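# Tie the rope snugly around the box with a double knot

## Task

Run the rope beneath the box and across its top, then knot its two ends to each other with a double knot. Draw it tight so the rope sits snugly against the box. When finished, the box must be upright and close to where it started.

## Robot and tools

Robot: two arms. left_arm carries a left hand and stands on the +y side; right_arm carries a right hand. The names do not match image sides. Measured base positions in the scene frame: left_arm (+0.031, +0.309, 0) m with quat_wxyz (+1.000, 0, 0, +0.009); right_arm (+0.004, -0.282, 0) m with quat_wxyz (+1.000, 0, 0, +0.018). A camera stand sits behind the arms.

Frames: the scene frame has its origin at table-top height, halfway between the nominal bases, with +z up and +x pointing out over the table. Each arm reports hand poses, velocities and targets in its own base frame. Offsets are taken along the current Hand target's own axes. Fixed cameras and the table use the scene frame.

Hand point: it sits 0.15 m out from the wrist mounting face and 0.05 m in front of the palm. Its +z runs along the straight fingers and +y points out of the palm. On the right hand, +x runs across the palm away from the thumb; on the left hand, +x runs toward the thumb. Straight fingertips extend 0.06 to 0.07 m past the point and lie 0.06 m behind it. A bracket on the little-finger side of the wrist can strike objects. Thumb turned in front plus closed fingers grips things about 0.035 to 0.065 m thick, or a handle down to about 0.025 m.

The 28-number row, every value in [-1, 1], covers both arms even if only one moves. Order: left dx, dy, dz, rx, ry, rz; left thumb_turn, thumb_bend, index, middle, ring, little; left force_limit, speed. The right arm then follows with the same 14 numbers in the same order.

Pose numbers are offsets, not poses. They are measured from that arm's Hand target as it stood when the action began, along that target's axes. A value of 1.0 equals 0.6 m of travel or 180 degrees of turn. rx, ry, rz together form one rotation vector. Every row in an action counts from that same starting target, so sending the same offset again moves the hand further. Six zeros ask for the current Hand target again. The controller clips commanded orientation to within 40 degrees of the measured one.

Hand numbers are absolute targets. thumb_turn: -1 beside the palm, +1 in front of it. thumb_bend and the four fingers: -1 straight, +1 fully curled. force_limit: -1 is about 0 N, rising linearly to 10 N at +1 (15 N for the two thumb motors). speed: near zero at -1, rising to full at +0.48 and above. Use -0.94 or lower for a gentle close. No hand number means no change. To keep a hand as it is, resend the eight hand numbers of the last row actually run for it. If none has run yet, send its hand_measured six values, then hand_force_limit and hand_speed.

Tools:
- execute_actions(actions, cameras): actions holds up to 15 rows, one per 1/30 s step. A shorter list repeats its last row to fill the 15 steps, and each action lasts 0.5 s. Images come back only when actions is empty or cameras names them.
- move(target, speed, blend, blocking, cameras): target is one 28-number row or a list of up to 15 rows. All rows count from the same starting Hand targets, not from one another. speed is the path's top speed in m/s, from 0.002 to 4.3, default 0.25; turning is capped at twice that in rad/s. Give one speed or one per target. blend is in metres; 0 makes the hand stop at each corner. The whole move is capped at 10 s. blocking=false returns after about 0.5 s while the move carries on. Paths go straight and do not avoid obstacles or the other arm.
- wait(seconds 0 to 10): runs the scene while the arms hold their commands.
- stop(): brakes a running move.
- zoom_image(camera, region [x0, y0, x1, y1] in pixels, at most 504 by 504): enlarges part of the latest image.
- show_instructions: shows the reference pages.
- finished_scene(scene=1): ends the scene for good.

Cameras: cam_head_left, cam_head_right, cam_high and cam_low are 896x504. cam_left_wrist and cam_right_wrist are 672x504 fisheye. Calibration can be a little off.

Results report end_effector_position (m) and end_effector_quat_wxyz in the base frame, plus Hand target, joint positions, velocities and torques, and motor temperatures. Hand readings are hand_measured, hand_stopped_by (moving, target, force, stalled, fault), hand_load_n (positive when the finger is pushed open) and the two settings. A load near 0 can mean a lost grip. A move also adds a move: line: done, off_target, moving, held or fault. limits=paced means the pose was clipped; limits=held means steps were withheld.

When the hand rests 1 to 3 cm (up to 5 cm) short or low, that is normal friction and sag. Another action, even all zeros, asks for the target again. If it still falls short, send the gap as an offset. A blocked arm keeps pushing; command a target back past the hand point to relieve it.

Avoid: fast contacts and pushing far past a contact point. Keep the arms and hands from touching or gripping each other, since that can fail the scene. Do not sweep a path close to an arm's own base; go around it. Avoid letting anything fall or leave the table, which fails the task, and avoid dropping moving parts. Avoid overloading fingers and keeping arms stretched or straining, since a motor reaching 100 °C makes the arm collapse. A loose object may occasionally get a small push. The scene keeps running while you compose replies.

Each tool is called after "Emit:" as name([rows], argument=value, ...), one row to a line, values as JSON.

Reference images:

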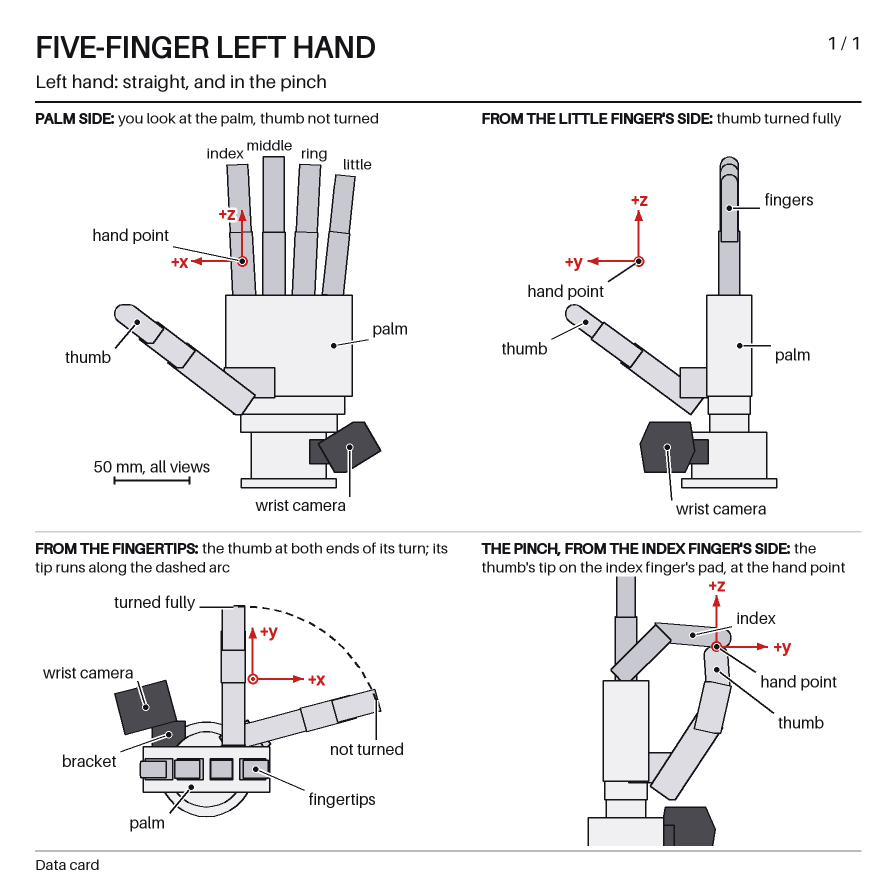

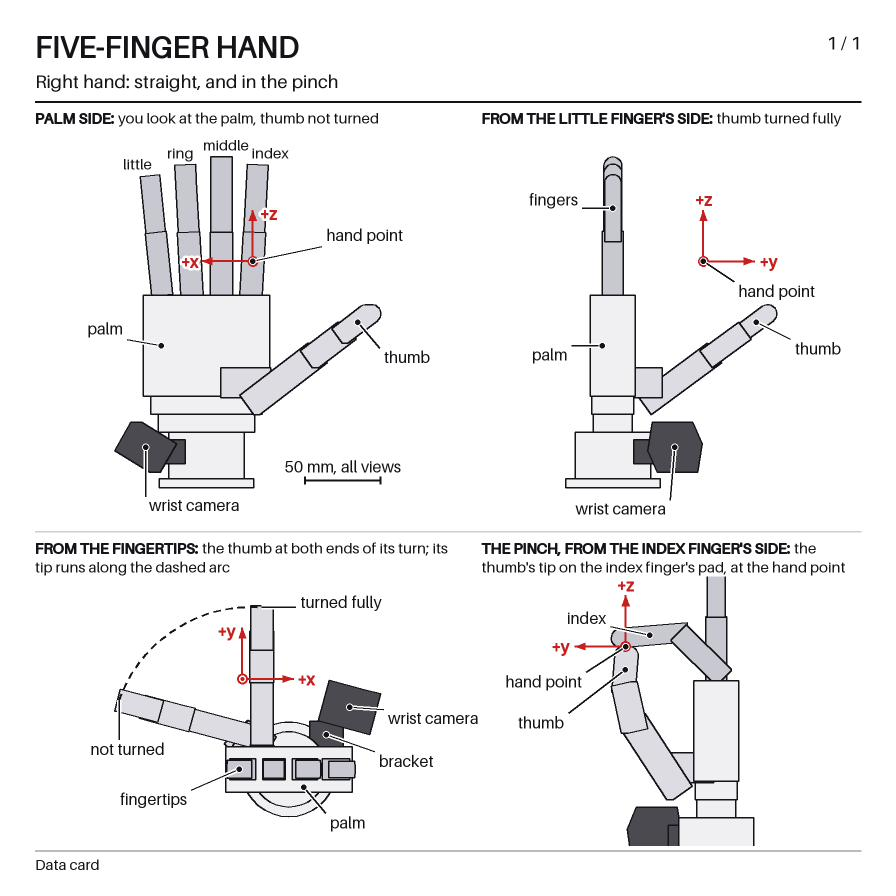

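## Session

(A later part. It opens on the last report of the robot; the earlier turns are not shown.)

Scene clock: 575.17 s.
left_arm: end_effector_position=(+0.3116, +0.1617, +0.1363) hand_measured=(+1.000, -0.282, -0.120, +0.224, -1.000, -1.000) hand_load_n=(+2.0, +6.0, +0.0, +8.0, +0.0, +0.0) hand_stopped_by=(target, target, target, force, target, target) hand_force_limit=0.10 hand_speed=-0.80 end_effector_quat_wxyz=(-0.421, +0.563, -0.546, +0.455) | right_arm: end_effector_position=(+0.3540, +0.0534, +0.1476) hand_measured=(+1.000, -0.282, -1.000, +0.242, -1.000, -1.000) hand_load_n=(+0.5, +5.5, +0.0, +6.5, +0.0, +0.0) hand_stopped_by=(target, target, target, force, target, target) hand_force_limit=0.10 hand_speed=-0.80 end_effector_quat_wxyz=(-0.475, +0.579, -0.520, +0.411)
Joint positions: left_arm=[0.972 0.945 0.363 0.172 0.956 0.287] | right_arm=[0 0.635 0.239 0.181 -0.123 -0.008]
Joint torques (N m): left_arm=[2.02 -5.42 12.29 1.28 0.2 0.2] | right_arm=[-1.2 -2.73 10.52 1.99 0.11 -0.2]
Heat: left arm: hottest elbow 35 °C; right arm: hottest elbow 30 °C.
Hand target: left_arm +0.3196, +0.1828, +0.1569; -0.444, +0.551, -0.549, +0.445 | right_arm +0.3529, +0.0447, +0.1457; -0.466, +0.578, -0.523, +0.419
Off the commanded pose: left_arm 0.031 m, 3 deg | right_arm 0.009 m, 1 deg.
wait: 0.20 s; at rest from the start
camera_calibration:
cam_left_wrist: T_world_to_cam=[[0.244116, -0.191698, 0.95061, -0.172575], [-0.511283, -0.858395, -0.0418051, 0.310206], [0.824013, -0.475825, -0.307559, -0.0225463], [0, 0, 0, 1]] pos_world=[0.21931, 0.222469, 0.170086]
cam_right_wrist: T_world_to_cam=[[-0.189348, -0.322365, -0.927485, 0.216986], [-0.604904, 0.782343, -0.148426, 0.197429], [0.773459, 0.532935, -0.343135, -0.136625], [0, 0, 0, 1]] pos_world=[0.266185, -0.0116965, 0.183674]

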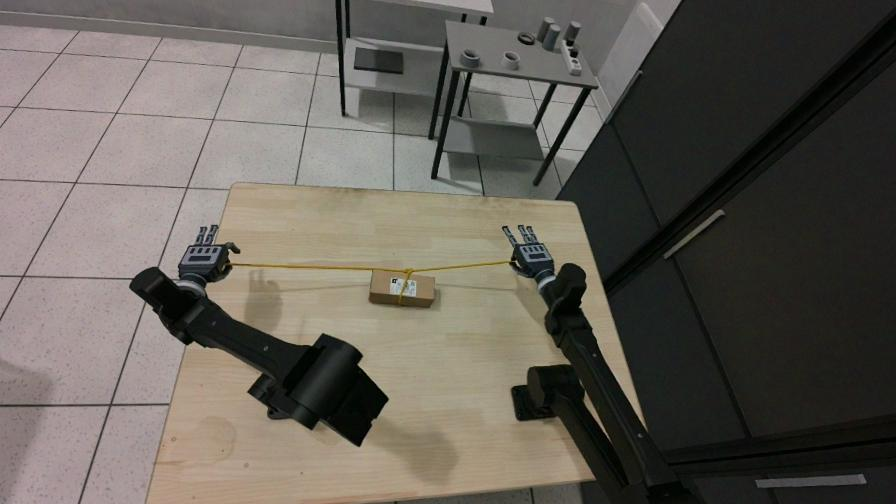

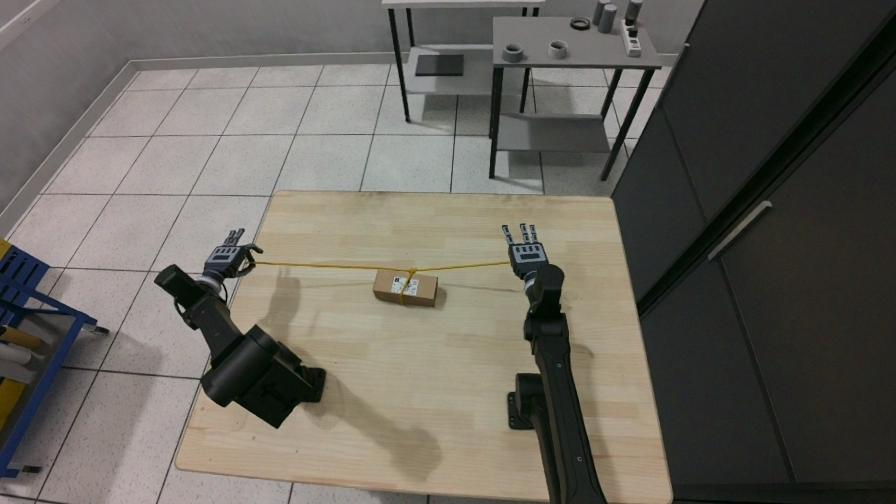

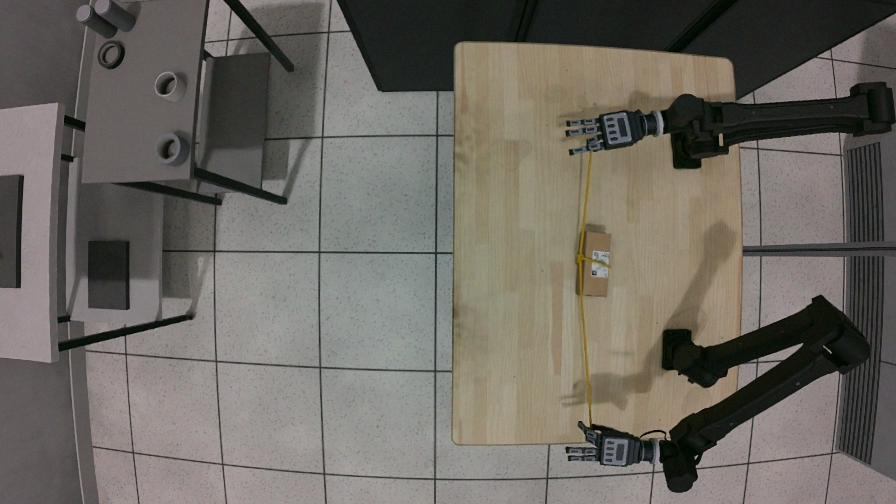

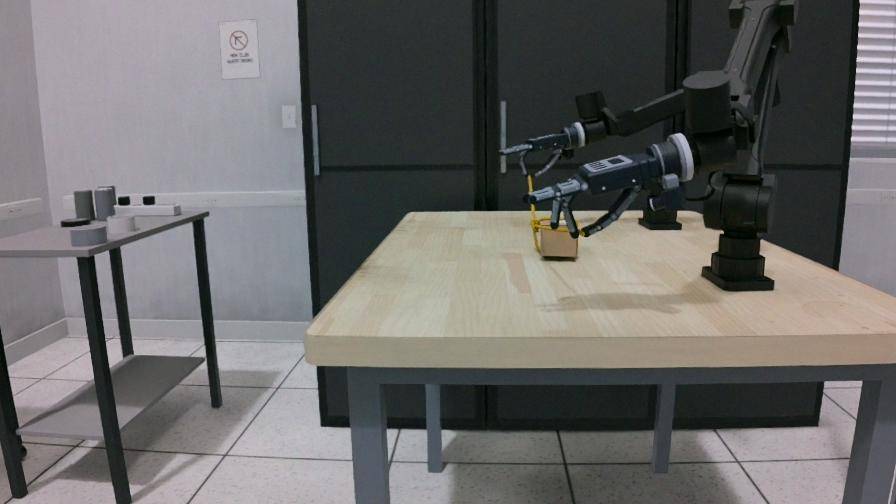

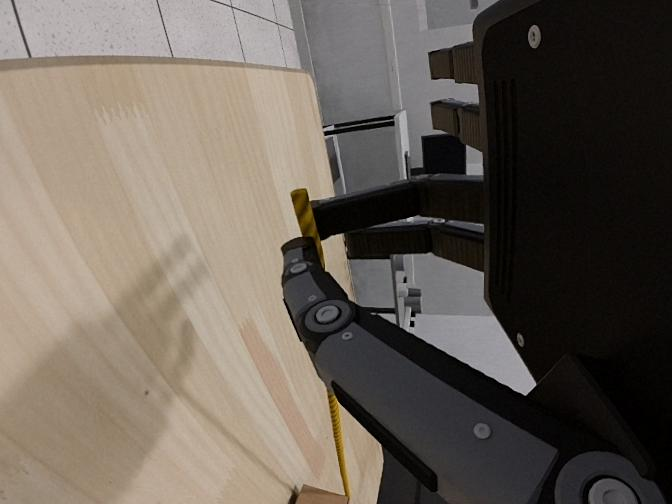

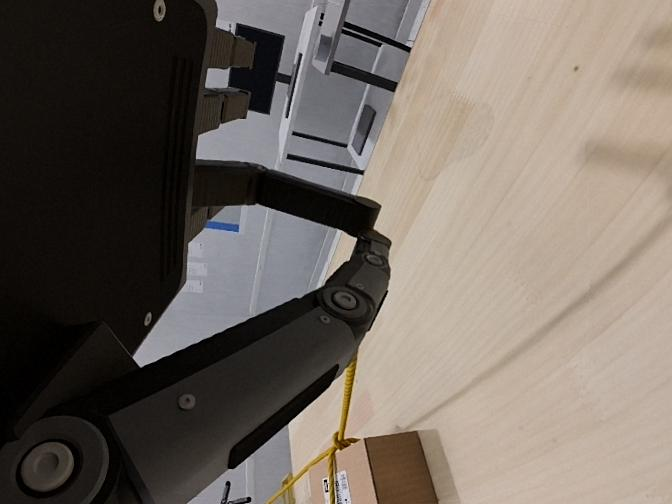

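Emit:
move([
  [0,0,0,0,0,0,1,-0.28,-0.12,0.42,-1,-1,0.25,-0.85,0,0,0,0,0,0,1,-0.28,-1,0.42,-1,-1,0.3,-0.85],
  [-0.0333,0.004,-0.0195,0,0,0,1,-0.28,-0.12,0.42,-1,-1,0.25,-0.85,0.0228,0.0048,-0.022,0,0,0,1,-0.28,-1,0.42,-1,-1,0.3,-0.85],
], speed=0.04, cameras=["cam_right_wrist", "cam_high", "cam_low", "cam_head_left"])

Scene clock: 577.90 s.
left_arm: end_effector_position=(+0.3011, +0.1858, +0.1407) hand_measured=(+1.000, -0.282, -0.120, +0.224, -1.000, -1.000) hand_load_n=(+1.5, +6.0, +0.0, +8.0, +0.0, +0.0) hand_stopped_by=(target, target, target, force, target, target) hand_force_limit=0.25 hand_speed=-0.85 end_effector_quat_wxyz=(-0.426, +0.561, -0.546, +0.453) | right_arm: end_effector_position=(+0.3421, +0.0345, +0.1472) hand_measured=(+1.000, -0.280, -1.000, +0.242, -1.000, -1.000) hand_load_n=(+0.0, +0.0, +0.0, +0.0, +0.0, +0.0) hand_stopped_by=(target, target, target, force, target, target) hand_force_limit=0.30 hand_speed=-0.85 end_effector_quat_wxyz=(-0.472, +0.578, -0.520, +0.415)
Joint positions: left_arm=[1.058 0.986 0.405 0.129 1.029 0.35] | right_arm=[-0.098 0.564 0.223 0.125 -0.21 -0.035]
Joint torques (N m): left_arm=[1.38 -5.89 11.38 1.5 0.22 0.11] | right_arm=[-0.67 -1.96 10.8 1.94 0.03 -0.1]
Heat: left arm: hottest elbow 36 °C; right arm: hottest elbow 30 °C.
Hand target: left_arm +0.3077, +0.2027, +0.1571; -0.444, +0.551, -0.549, +0.445 | right_arm +0.3407, +0.0298, +0.1454; -0.466, +0.578, -0.523, +0.419
Off the commanded pose: left_arm 0.024 m, 3 deg | right_arm 0.005 m, 1 deg.
move: off_target (left_arm)
camera_calibration:
cam_right_wrist: T_world_to_cam=[[-0.190079, -0.328684, -0.925115, 0.208314], [-0.598634, 0.785658, -0.156138, 0.203768], [0.778144, 0.524126, -0.346098, -0.118378], [0, 0, 0, 1]] pos_world=[0.253694, -0.0295779, 0.18356]
Images, in order (width x height): cam_head_left 896x504, cam_high 896x504, cam_low 896x504, cam_right_wrist 672x504.

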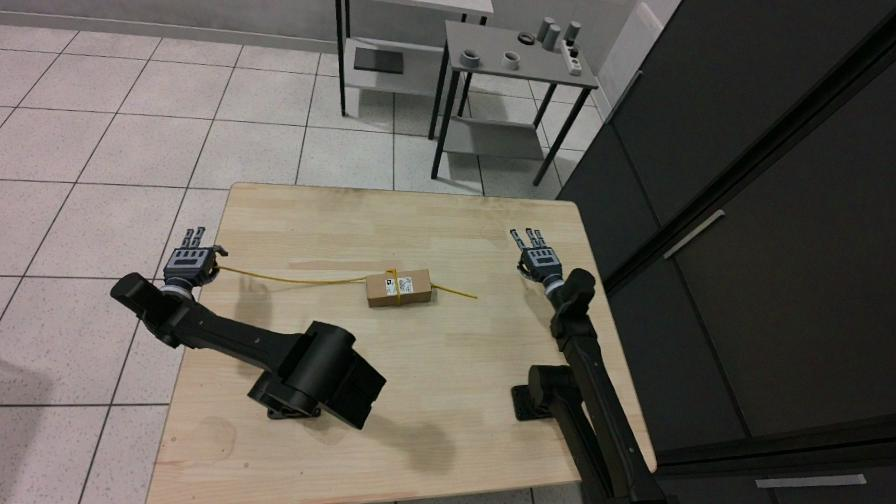

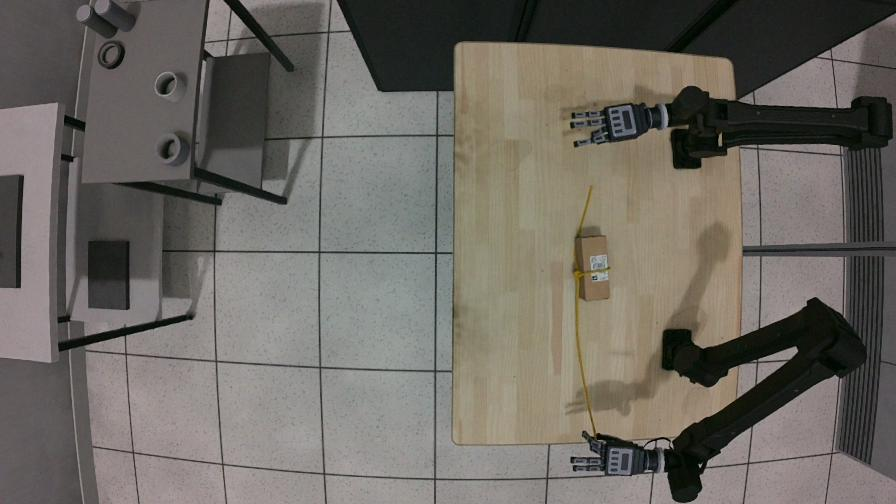

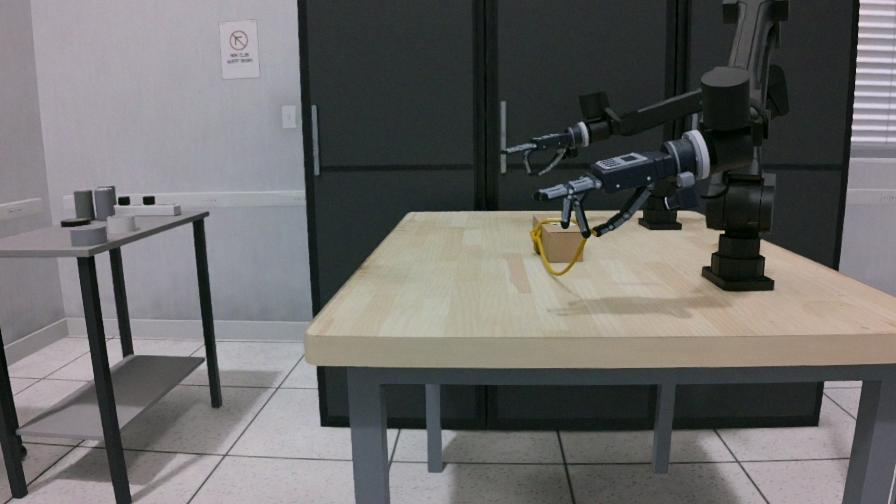

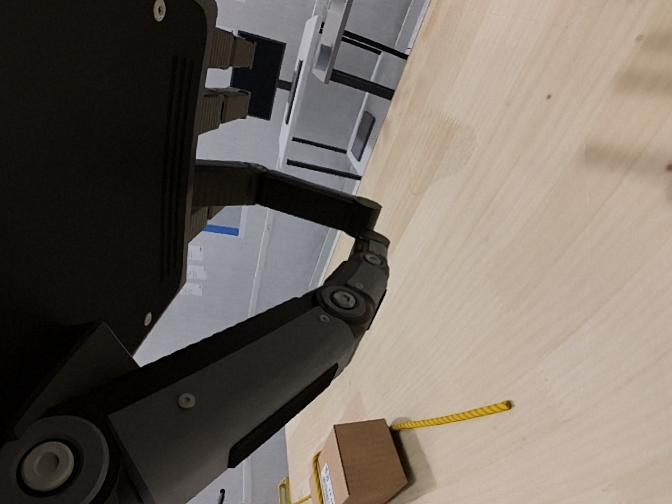

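Emit:
zoom_image(camera="cam_high", region=[545, 170, 625, 320])

Emit:
zoom_image(camera="cam_low", region=[500, 190, 620, 290])

Emit:
zoom_image(camera="cam_head_left", region=[340, 240, 490, 330])

Scaled by 3.360 from the camera's 896x504 image, which has a finer 1280x720 frame.

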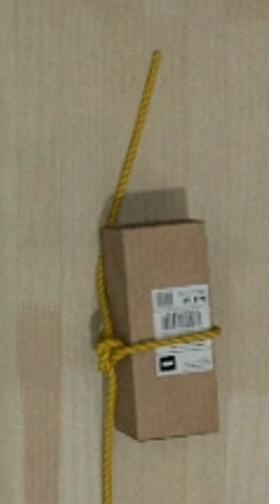

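Scaled by 4.200 from the camera's 896x504 image, which has a finer 1280x720 frame.

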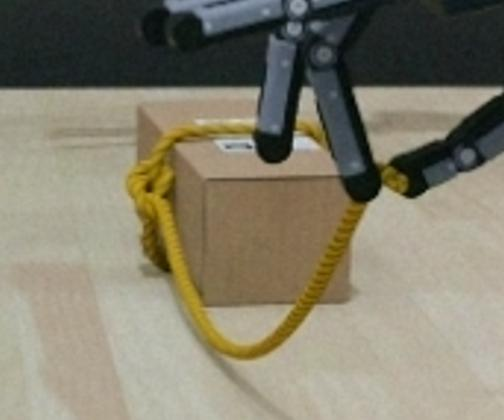

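Scaled by 3.360 from the camera's 896x504 image, which has a finer 1280x720 frame.

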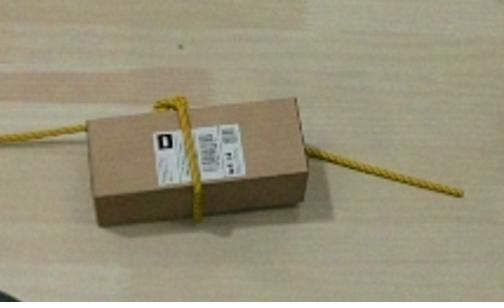

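Emit:
move(target=[0.1663,0.1315,0.1048,0,0,0,1,-0.28,-0.12,0.42,-1,-1,0.25,-0.85,-0.2832,-0.0055,0.1831,0,-0.4830,-0.1063,1,-0.28,-1,-0.12,-1,-1,-0.3,-0.2], speed=0.15, cameras=["cam_right_wrist", "cam_left_wrist", "cam_high", "cam_low"])

Scene clock: 585.33 s.
left_arm: end_effector_position=(+0.3518, +0.1061, +0.0678) hand_measured=(+1.000, -0.282, -0.120, +0.224, -1.000, -1.000) hand_load_n=(+1.5, +5.5, +0.0, +8.0, +0.0, +0.0) hand_stopped_by=(target, target, target, force, target, target) hand_force_limit=0.25 hand_speed=-0.85 end_effector_quat_wxyz=(-0.444, +0.552, -0.550, +0.442) | right_arm: end_effector_position=(+0.4174, +0.2035, +0.1200) hand_measured=(+1.000, -0.280, -1.000, -0.120, -1.000, -1.000) hand_load_n=(+0.0, +0.0, +0.0, +0.0, -0.5, +0.0) hand_stopped_by=(target, target, target, target, target, target) hand_force_limit=-0.30 hand_speed=-0.20 end_effector_quat_wxyz=(-0.628, +0.777, +0.018, -0.032)
Joint positions: left_arm=[0.663 1.174 0.191 0.712 0.64 0.164] | right_arm=[0.063 1.715 1.155 -1.058 -1.359 -1.591]
Joint torques (N m): left_arm=[-0.21 -6.07 5.35 2.45 0.02 -0.07] | right_arm=[1.38 -15.15 12.08 0.2 -0.69 -0.12]
Heat: left arm: hottest elbow 35 °C; right arm: hottest elbow 30 °C.
Hand target: left_arm +0.3527, +0.1028, +0.0670; -0.444, +0.551, -0.549, +0.445 | right_arm +0.4309, +0.2098, +0.1255; -0.627, +0.778, +0.033, -0.027
Off the commanded pose: left_arm 0.004 m, 0 deg | right_arm 0.016 m, 2 deg.
move: off_target (right_arm)
camera_calibration:
cam_left_wrist: T_world_to_cam=[[0.232453, -0.237905, 0.943062, -0.118412], [-0.495907, -0.863108, -0.0954997, 0.278842], [0.836685, -0.445472, -0.318611, -0.110181], [0, 0, 0, 1]] pos_world=[0.257992, 0.163417, 0.103194]
cam_right_wrist: T_world_to_cam=[[0.303573, -0.20575, -0.930328, 0.0226709], [-0.815062, -0.561773, -0.14172, 0.474743], [-0.493475, 0.801297, -0.338239, 0.198424], [0, 0, 0, 1]] pos_world=[0.47798, 0.112366, 0.155487]
Images, in order (width x height): cam_high 896x504, cam_low 896x504, cam_left_wrist 672x504, cam_right_wrist 672x504.

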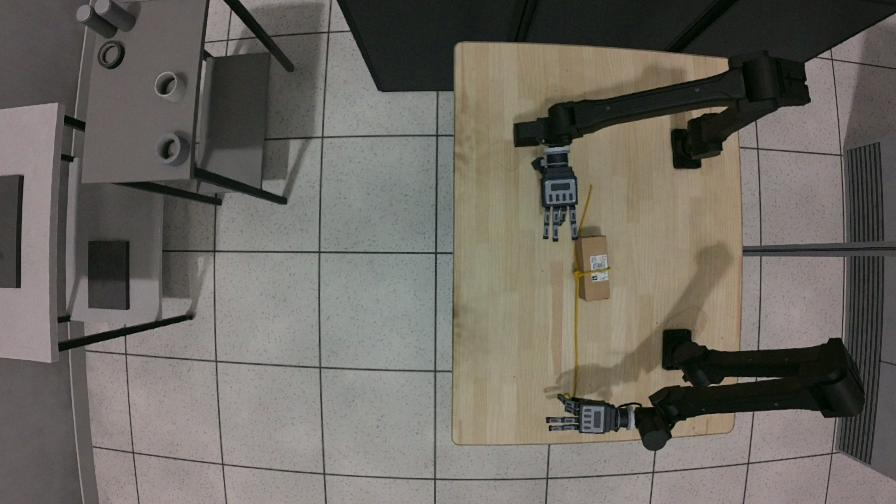

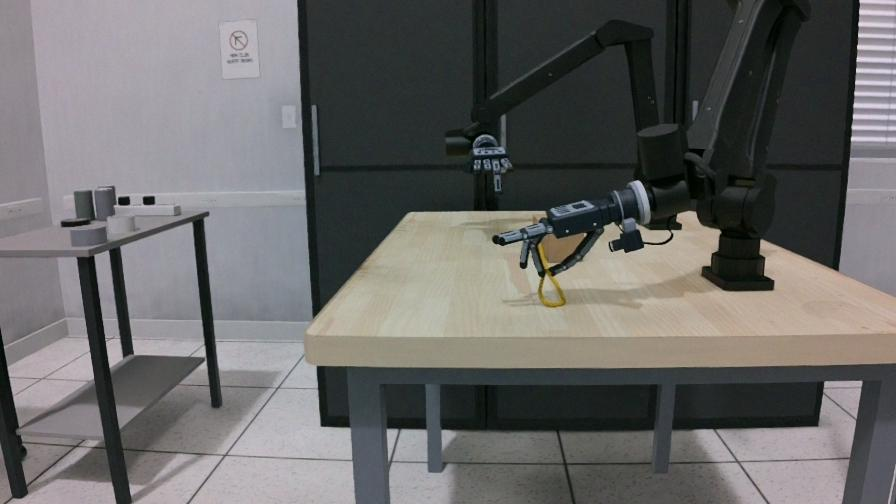

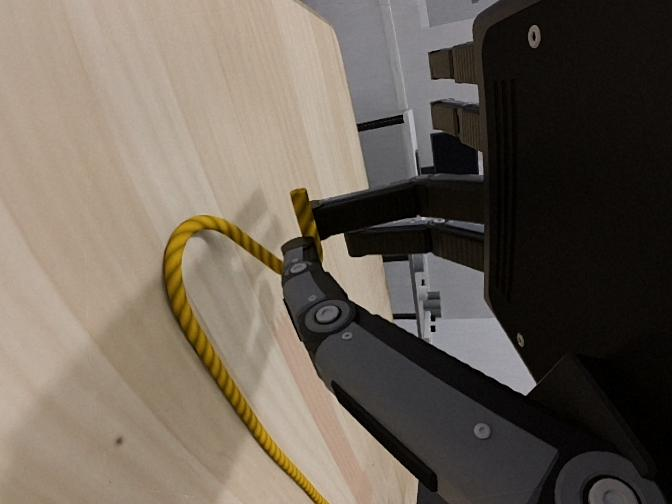

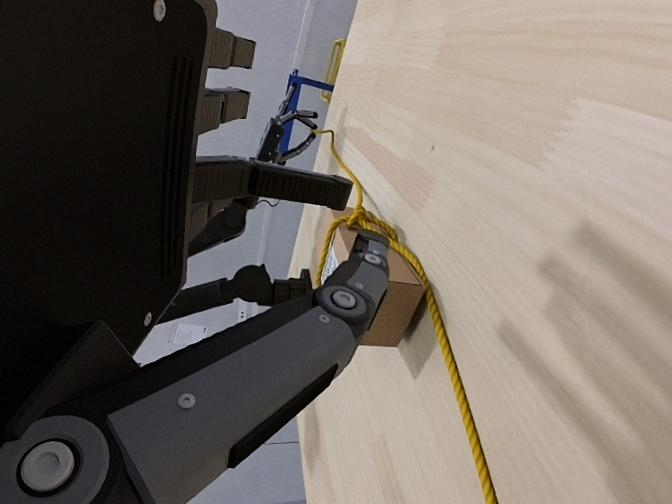

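Emit:
zoom_image(camera="cam_right_wrist", region=[310, 110, 450, 310])

Emit:
zoom_image(camera="cam_high", region=[555, 220, 625, 310])

Scaled by 2.520 from the camera's 672x504 image, which has a finer 960x720 frame.

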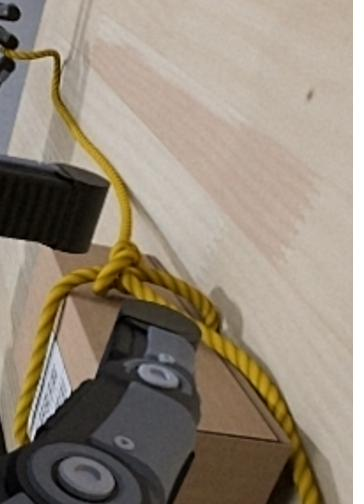

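Scaled by 5.600 from the camera's 896x504 image, which has a finer 1280x720 frame.

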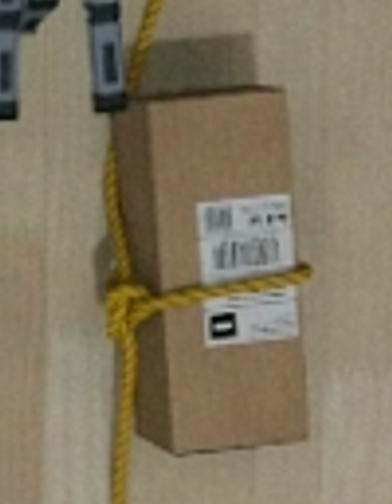

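Emit:
move([
  [0.0,0.0603,0.0130,0,0,0,1,-0.28,-0.12,0.42,-1,-1,0.25,-0.85,0,0,0,0,0,0,1,-0.28,-1,-0.12,-1,-1,-0.3,-0.2],
  [0.0,0.0603,0.0130,0,0,0,1,-0.28,-0.12,-0.12,-1,-1,-0.3,-0.5,0,0,0,0,0,0,1,-0.28,-1,-0.12,-1,-1,-0.3,-0.2],
  [0.0,-0.1300,-0.0280,0,0,0,1,-0.28,-0.12,-0.12,-1,-1,-0.3,-0.5,0,0,0,0,0,0,1,-0.28,-1,-0.12,-1,-1,-0.3,-0.2],
], speed=0.1, cameras=["cam_left_wrist", "cam_low"])

Scene clock: 590.77 s.
left_arm: end_effector_position=(+0.3403, +0.0948, +0.1235) hand_measured=(+1.000, -0.280, -0.120, -0.120, -1.000, -1.000) hand_load_n=(+0.0, +0.0, +0.0, +0.0, +0.0, +0.0) hand_stopped_by=(target, target, target, target, target, target) hand_force_limit=-0.30 hand_speed=-0.50 end_effector_quat_wxyz=(-0.427, +0.566, -0.547, +0.445) | right_arm: end_effector_position=(+0.4170, +0.2035, +0.1197) hand_measured=(+1.000, -0.280, -1.000, -0.120, -1.000, -1.000) hand_load_n=(+0.0, +0.0, +0.0, +0.0, +0.0, +0.0) hand_stopped_by=(target, target, target, target, target, target) hand_force_limit=-0.30 hand_speed=-0.20 end_effector_quat_wxyz=(-0.628, +0.777, +0.018, -0.032)
Joint positions: left_arm=[0.661 0.837 0.263 0.269 0.641 0.149] | right_arm=[0.063 1.716 1.155 -1.062 -1.359 -1.595]
Joint torques (N m): left_arm=[0.21 -5.42 11.96 1.32 0.06 0.1] | right_arm=[1.49 -15.15 12.16 0.17 -0.69 -0.11]
Heat: left arm: hottest elbow 35 °C; right arm: hottest elbow 30 °C.
Hand target: left_arm +0.3527, +0.1030, +0.1469; -0.444, +0.551, -0.549, +0.445 | right_arm +0.4309, +0.2098, +0.1255; -0.627, +0.778, +0.033, -0.027
Off the commanded pose: left_arm 0.028 m, 3 deg | right_arm 0.016 m, 2 deg.
move: off_target (left_arm, right_arm)
camera_calibration:
cam_left_wrist: T_world_to_cam=[[0.257636, -0.20332, 0.944608, -0.182924], [-0.498012, -0.865698, -0.050506, 0.264093], [0.828014, -0.457414, -0.324291, -0.0830463], [0, 0, 0, 1]] pos_world=[0.247413, 0.153447, 0.159198]
Images, in order (width x height): cam_low 896x504, cam_left_wrist 672x504.

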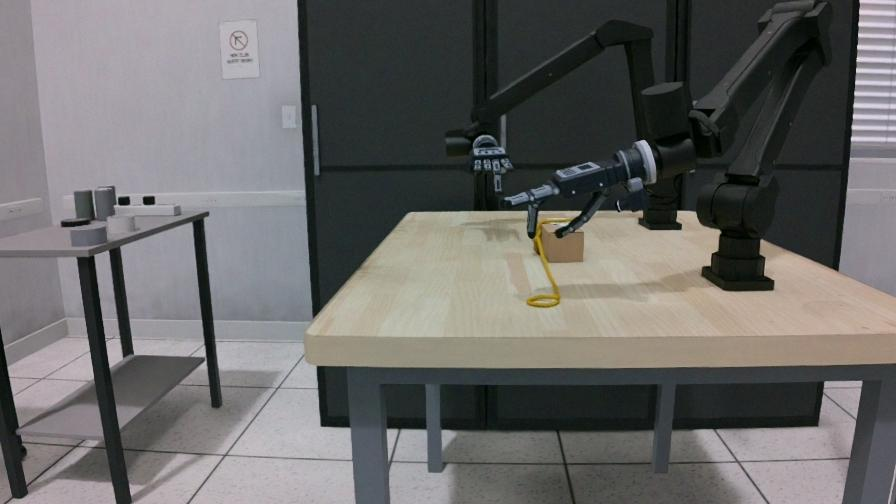

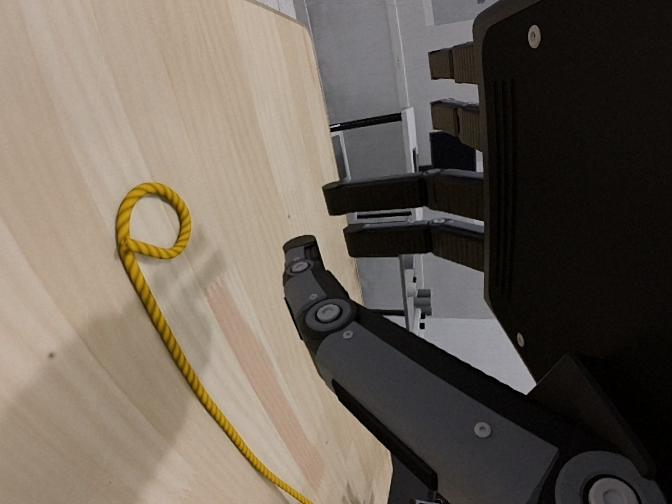

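Emit:
zoom_image(camera="cam_low", region=[510, 200, 610, 280])

Scaled by 5.040 from the camera's 896x504 image, which has a finer 1280x720 frame.

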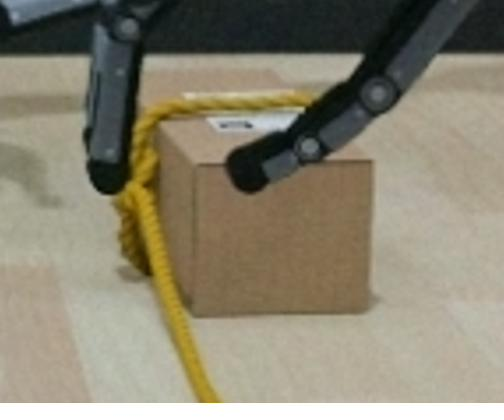

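Emit:
move(target=[-0.1,-0.1,-0.03,0,0,0,1,-0.28,-0.12,-0.12,-1,-1,-0.3,-0.5,-0.02,-0.07,-0.13,0,0,0,1,-0.28,-1,-0.12,-1,-1,-0.3,-0.2], speed=0.2, cameras=["all"])

Emit:
zoom_image(camera="cam_low", region=[510, 200, 610, 280])

Emit:
zoom_image(camera="cam_high", region=[555, 170, 625, 310])

Emit:
zoom_image(camera="cam_head_left", region=[340, 250, 480, 330])

Emit:
zoom_image(camera="cam_right_wrist", region=[280, 80, 480, 280])

Scene clock: 592.73 s.
left_arm: end_effector_position=(+0.3401, +0.1511, +0.1875) hand_measured=(+1.000, -0.280, -0.120, -0.120, -1.000, -1.000) hand_load_n=(+0.0, +0.0, +0.0, +0.0, +0.0, +0.0) hand_stopped_by=(target, target, target, target, target, target) hand_force_limit=-0.30 hand_speed=-0.50 end_effector_quat_wxyz=(-0.429, +0.562, -0.547, +0.448) | right_arm: end_effector_position=(+0.4105, +0.1448, +0.1754) hand_measured=(+1.000, -0.280, -1.000, -0.120, -1.000, -1.000) hand_load_n=(+0.0, +0.0, +0.0, +0.0, +0.0, +0.0) hand_stopped_by=(target, target, target, target, target, target) hand_force_limit=-0.30 hand_speed=-0.20 end_effector_quat_wxyz=(-0.623, +0.781, +0.017, -0.030)
Joint positions: left_arm=[0.846 0.859 0.465 0.048 0.824 0.224] | right_arm=[-0.062 1.717 1.299 -1.679 -1.311 -2.085]
Joint torques (N m): left_arm=[1.38 -5.36 12.74 1.24 0.35 0.1] | right_arm=[0.09 -15.74 11.97 -0.54 -0.56 -0.1]
Heat: left arm: hottest elbow 35 °C; right arm: hottest elbow 30 °C.
Hand target: left_arm +0.3476, +0.1631, +0.2090; -0.444, +0.551, -0.549, +0.445 | right_arm +0.4246, +0.1418, +0.1831; -0.627, +0.778, +0.033, -0.027
Off the commanded pose: left_arm 0.026 m, 2 deg | right_arm 0.016 m, 2 deg.
joint sent to its limit (right arm) — joint 4 (wrist pitch), lower limit. The joint targets still meet the commanded pose.
move: off_target (left_arm, right_arm)
camera_calibration:
cam_left_wrist: T_world_to_cam=[[0.246529, -0.207461, 0.94667, -0.227858], [-0.50266, -0.862528, -0.0581208, 0.318531], [0.828587, -0.461524, -0.31692, -0.0373169], [0, 0, 0, 1]] pos_world=[0.247207, 0.210248, 0.222393]
cam_right_wrist: T_world_to_cam=[[0.305139, -0.218191, -0.926975, 0.0647305], [-0.816174, -0.561448, -0.136512, 0.443501], [-0.490663, 0.798228, -0.349402, 0.261999], [0, 0, 0, 1]] pos_world=[0.470775, 0.0539912, 0.21209]

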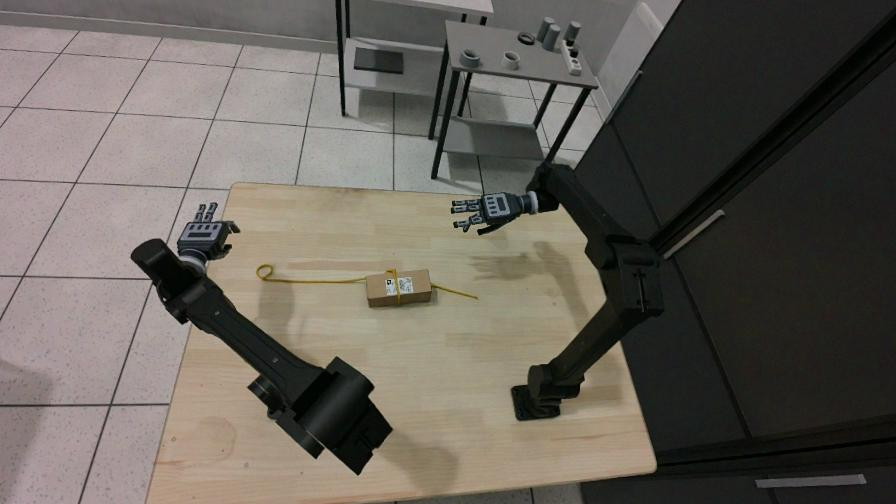

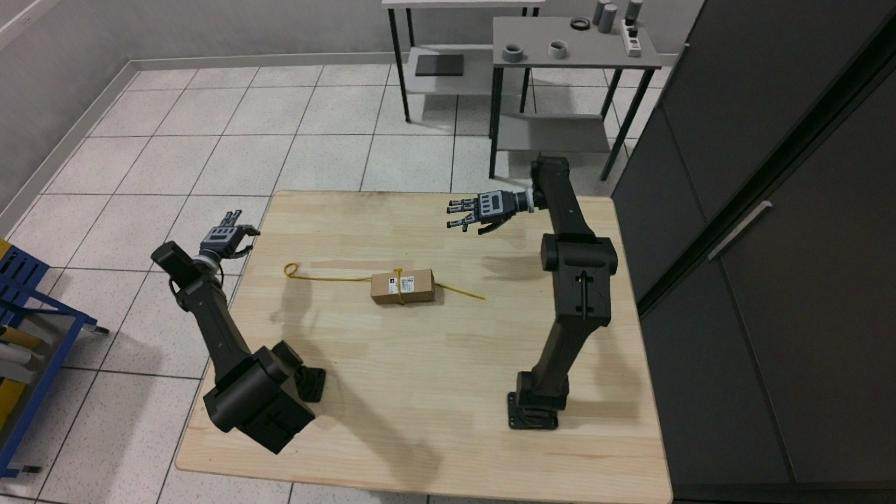

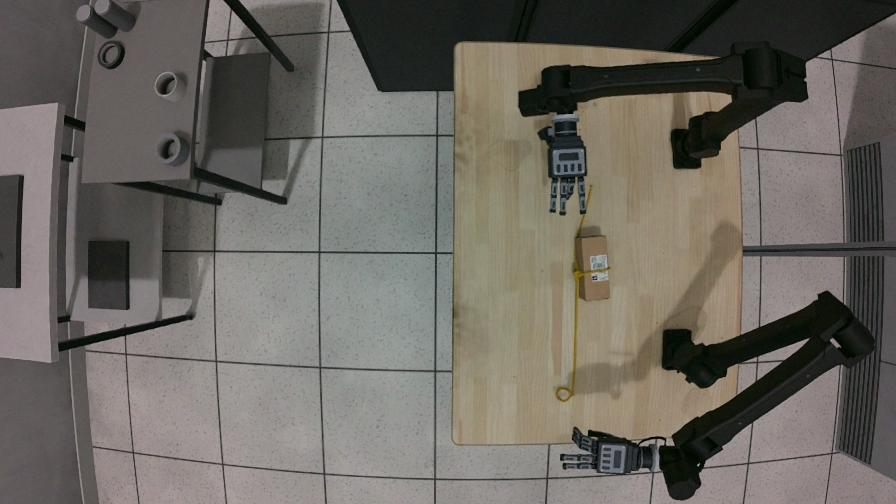

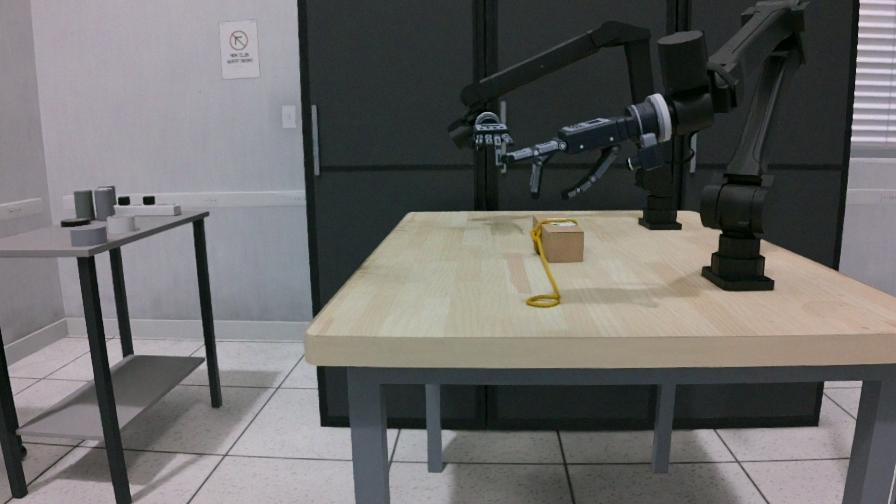

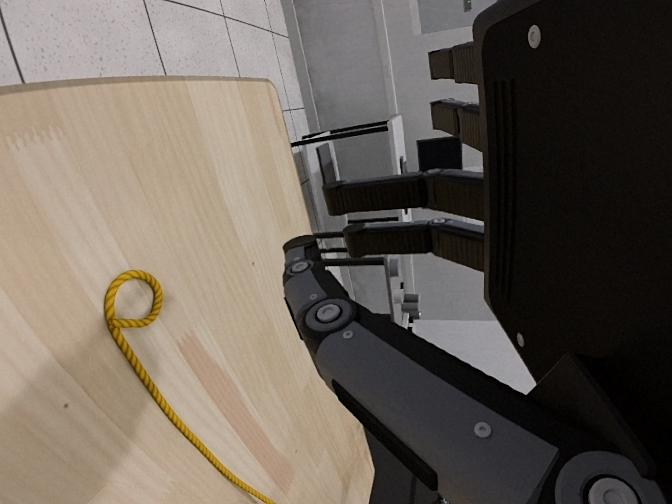

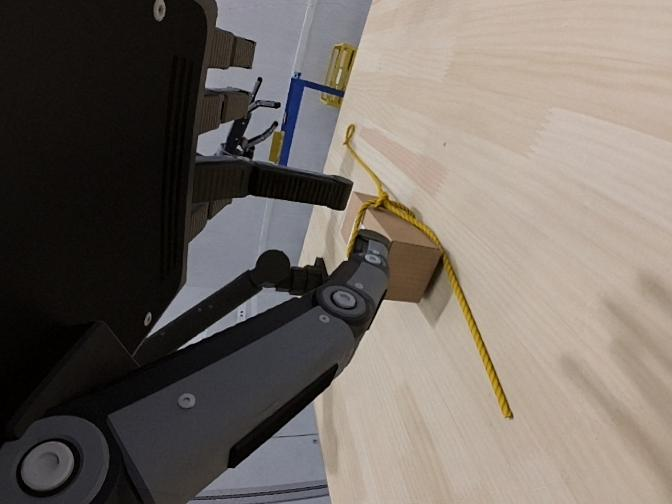

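Scaled by 5.040 from the camera's 896x504 image, which has a finer 1280x720 frame.

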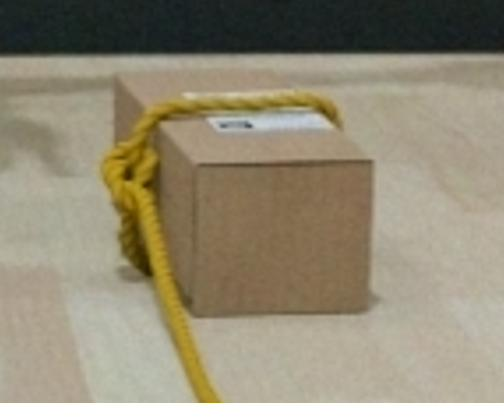

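Scaled by 3.600 from the camera's 896x504 image, which has a finer 1280x720 frame.

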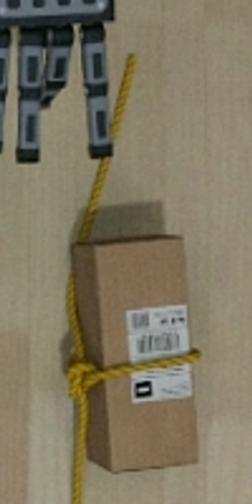

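Scaled by 3.600 from the camera's 896x504 image, which has a finer 1280x720 frame.

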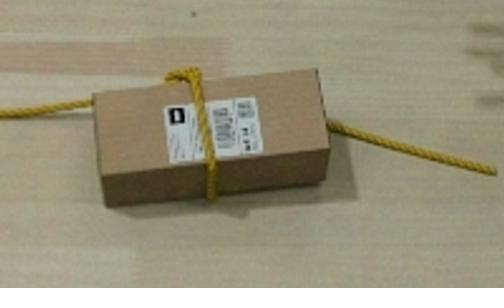

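Scaled by 2.520 from the camera's 672x504 image, which has a finer 960x720 frame.

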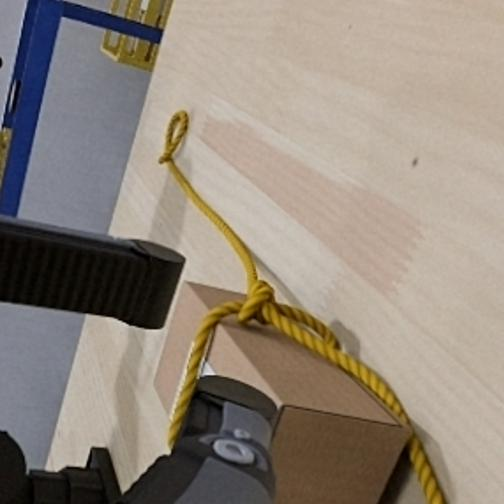

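Emit:
zoom_image(camera="cam_right_wrist", region=[345, 170, 455, 270])

Emit:
zoom_image(camera="cam_head_right", region=[370, 255, 440, 315])

Emit:
zoom_image(camera="cam_high", region=[565, 250, 615, 300])

Scaled by 4.582 from the camera's 672x504 image, which has a finer 960x720 frame.

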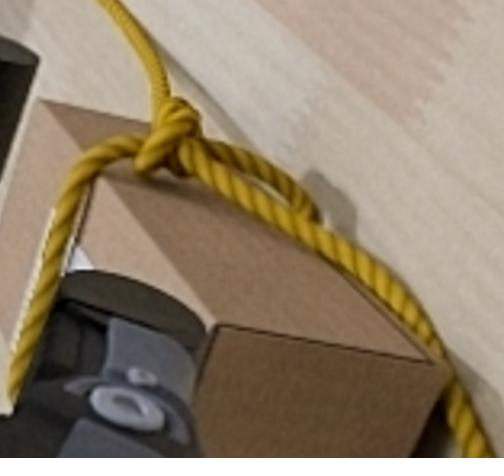

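Scaled by 7.200 from the camera's 896x504 image, which has a finer 1280x720 frame.

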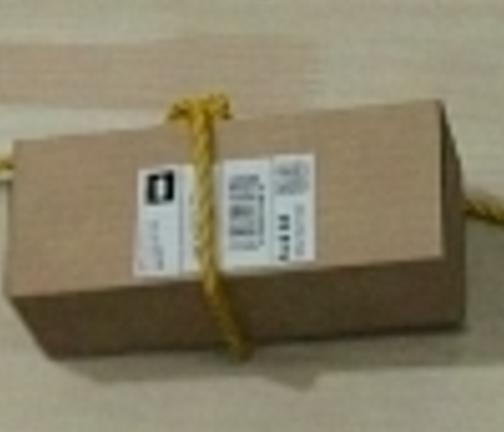

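Scaled by 10.080 from the camera's 896x504 image, which has a finer 1280x720 frame.

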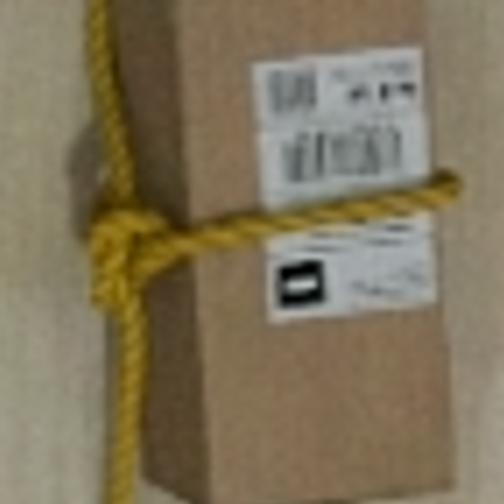

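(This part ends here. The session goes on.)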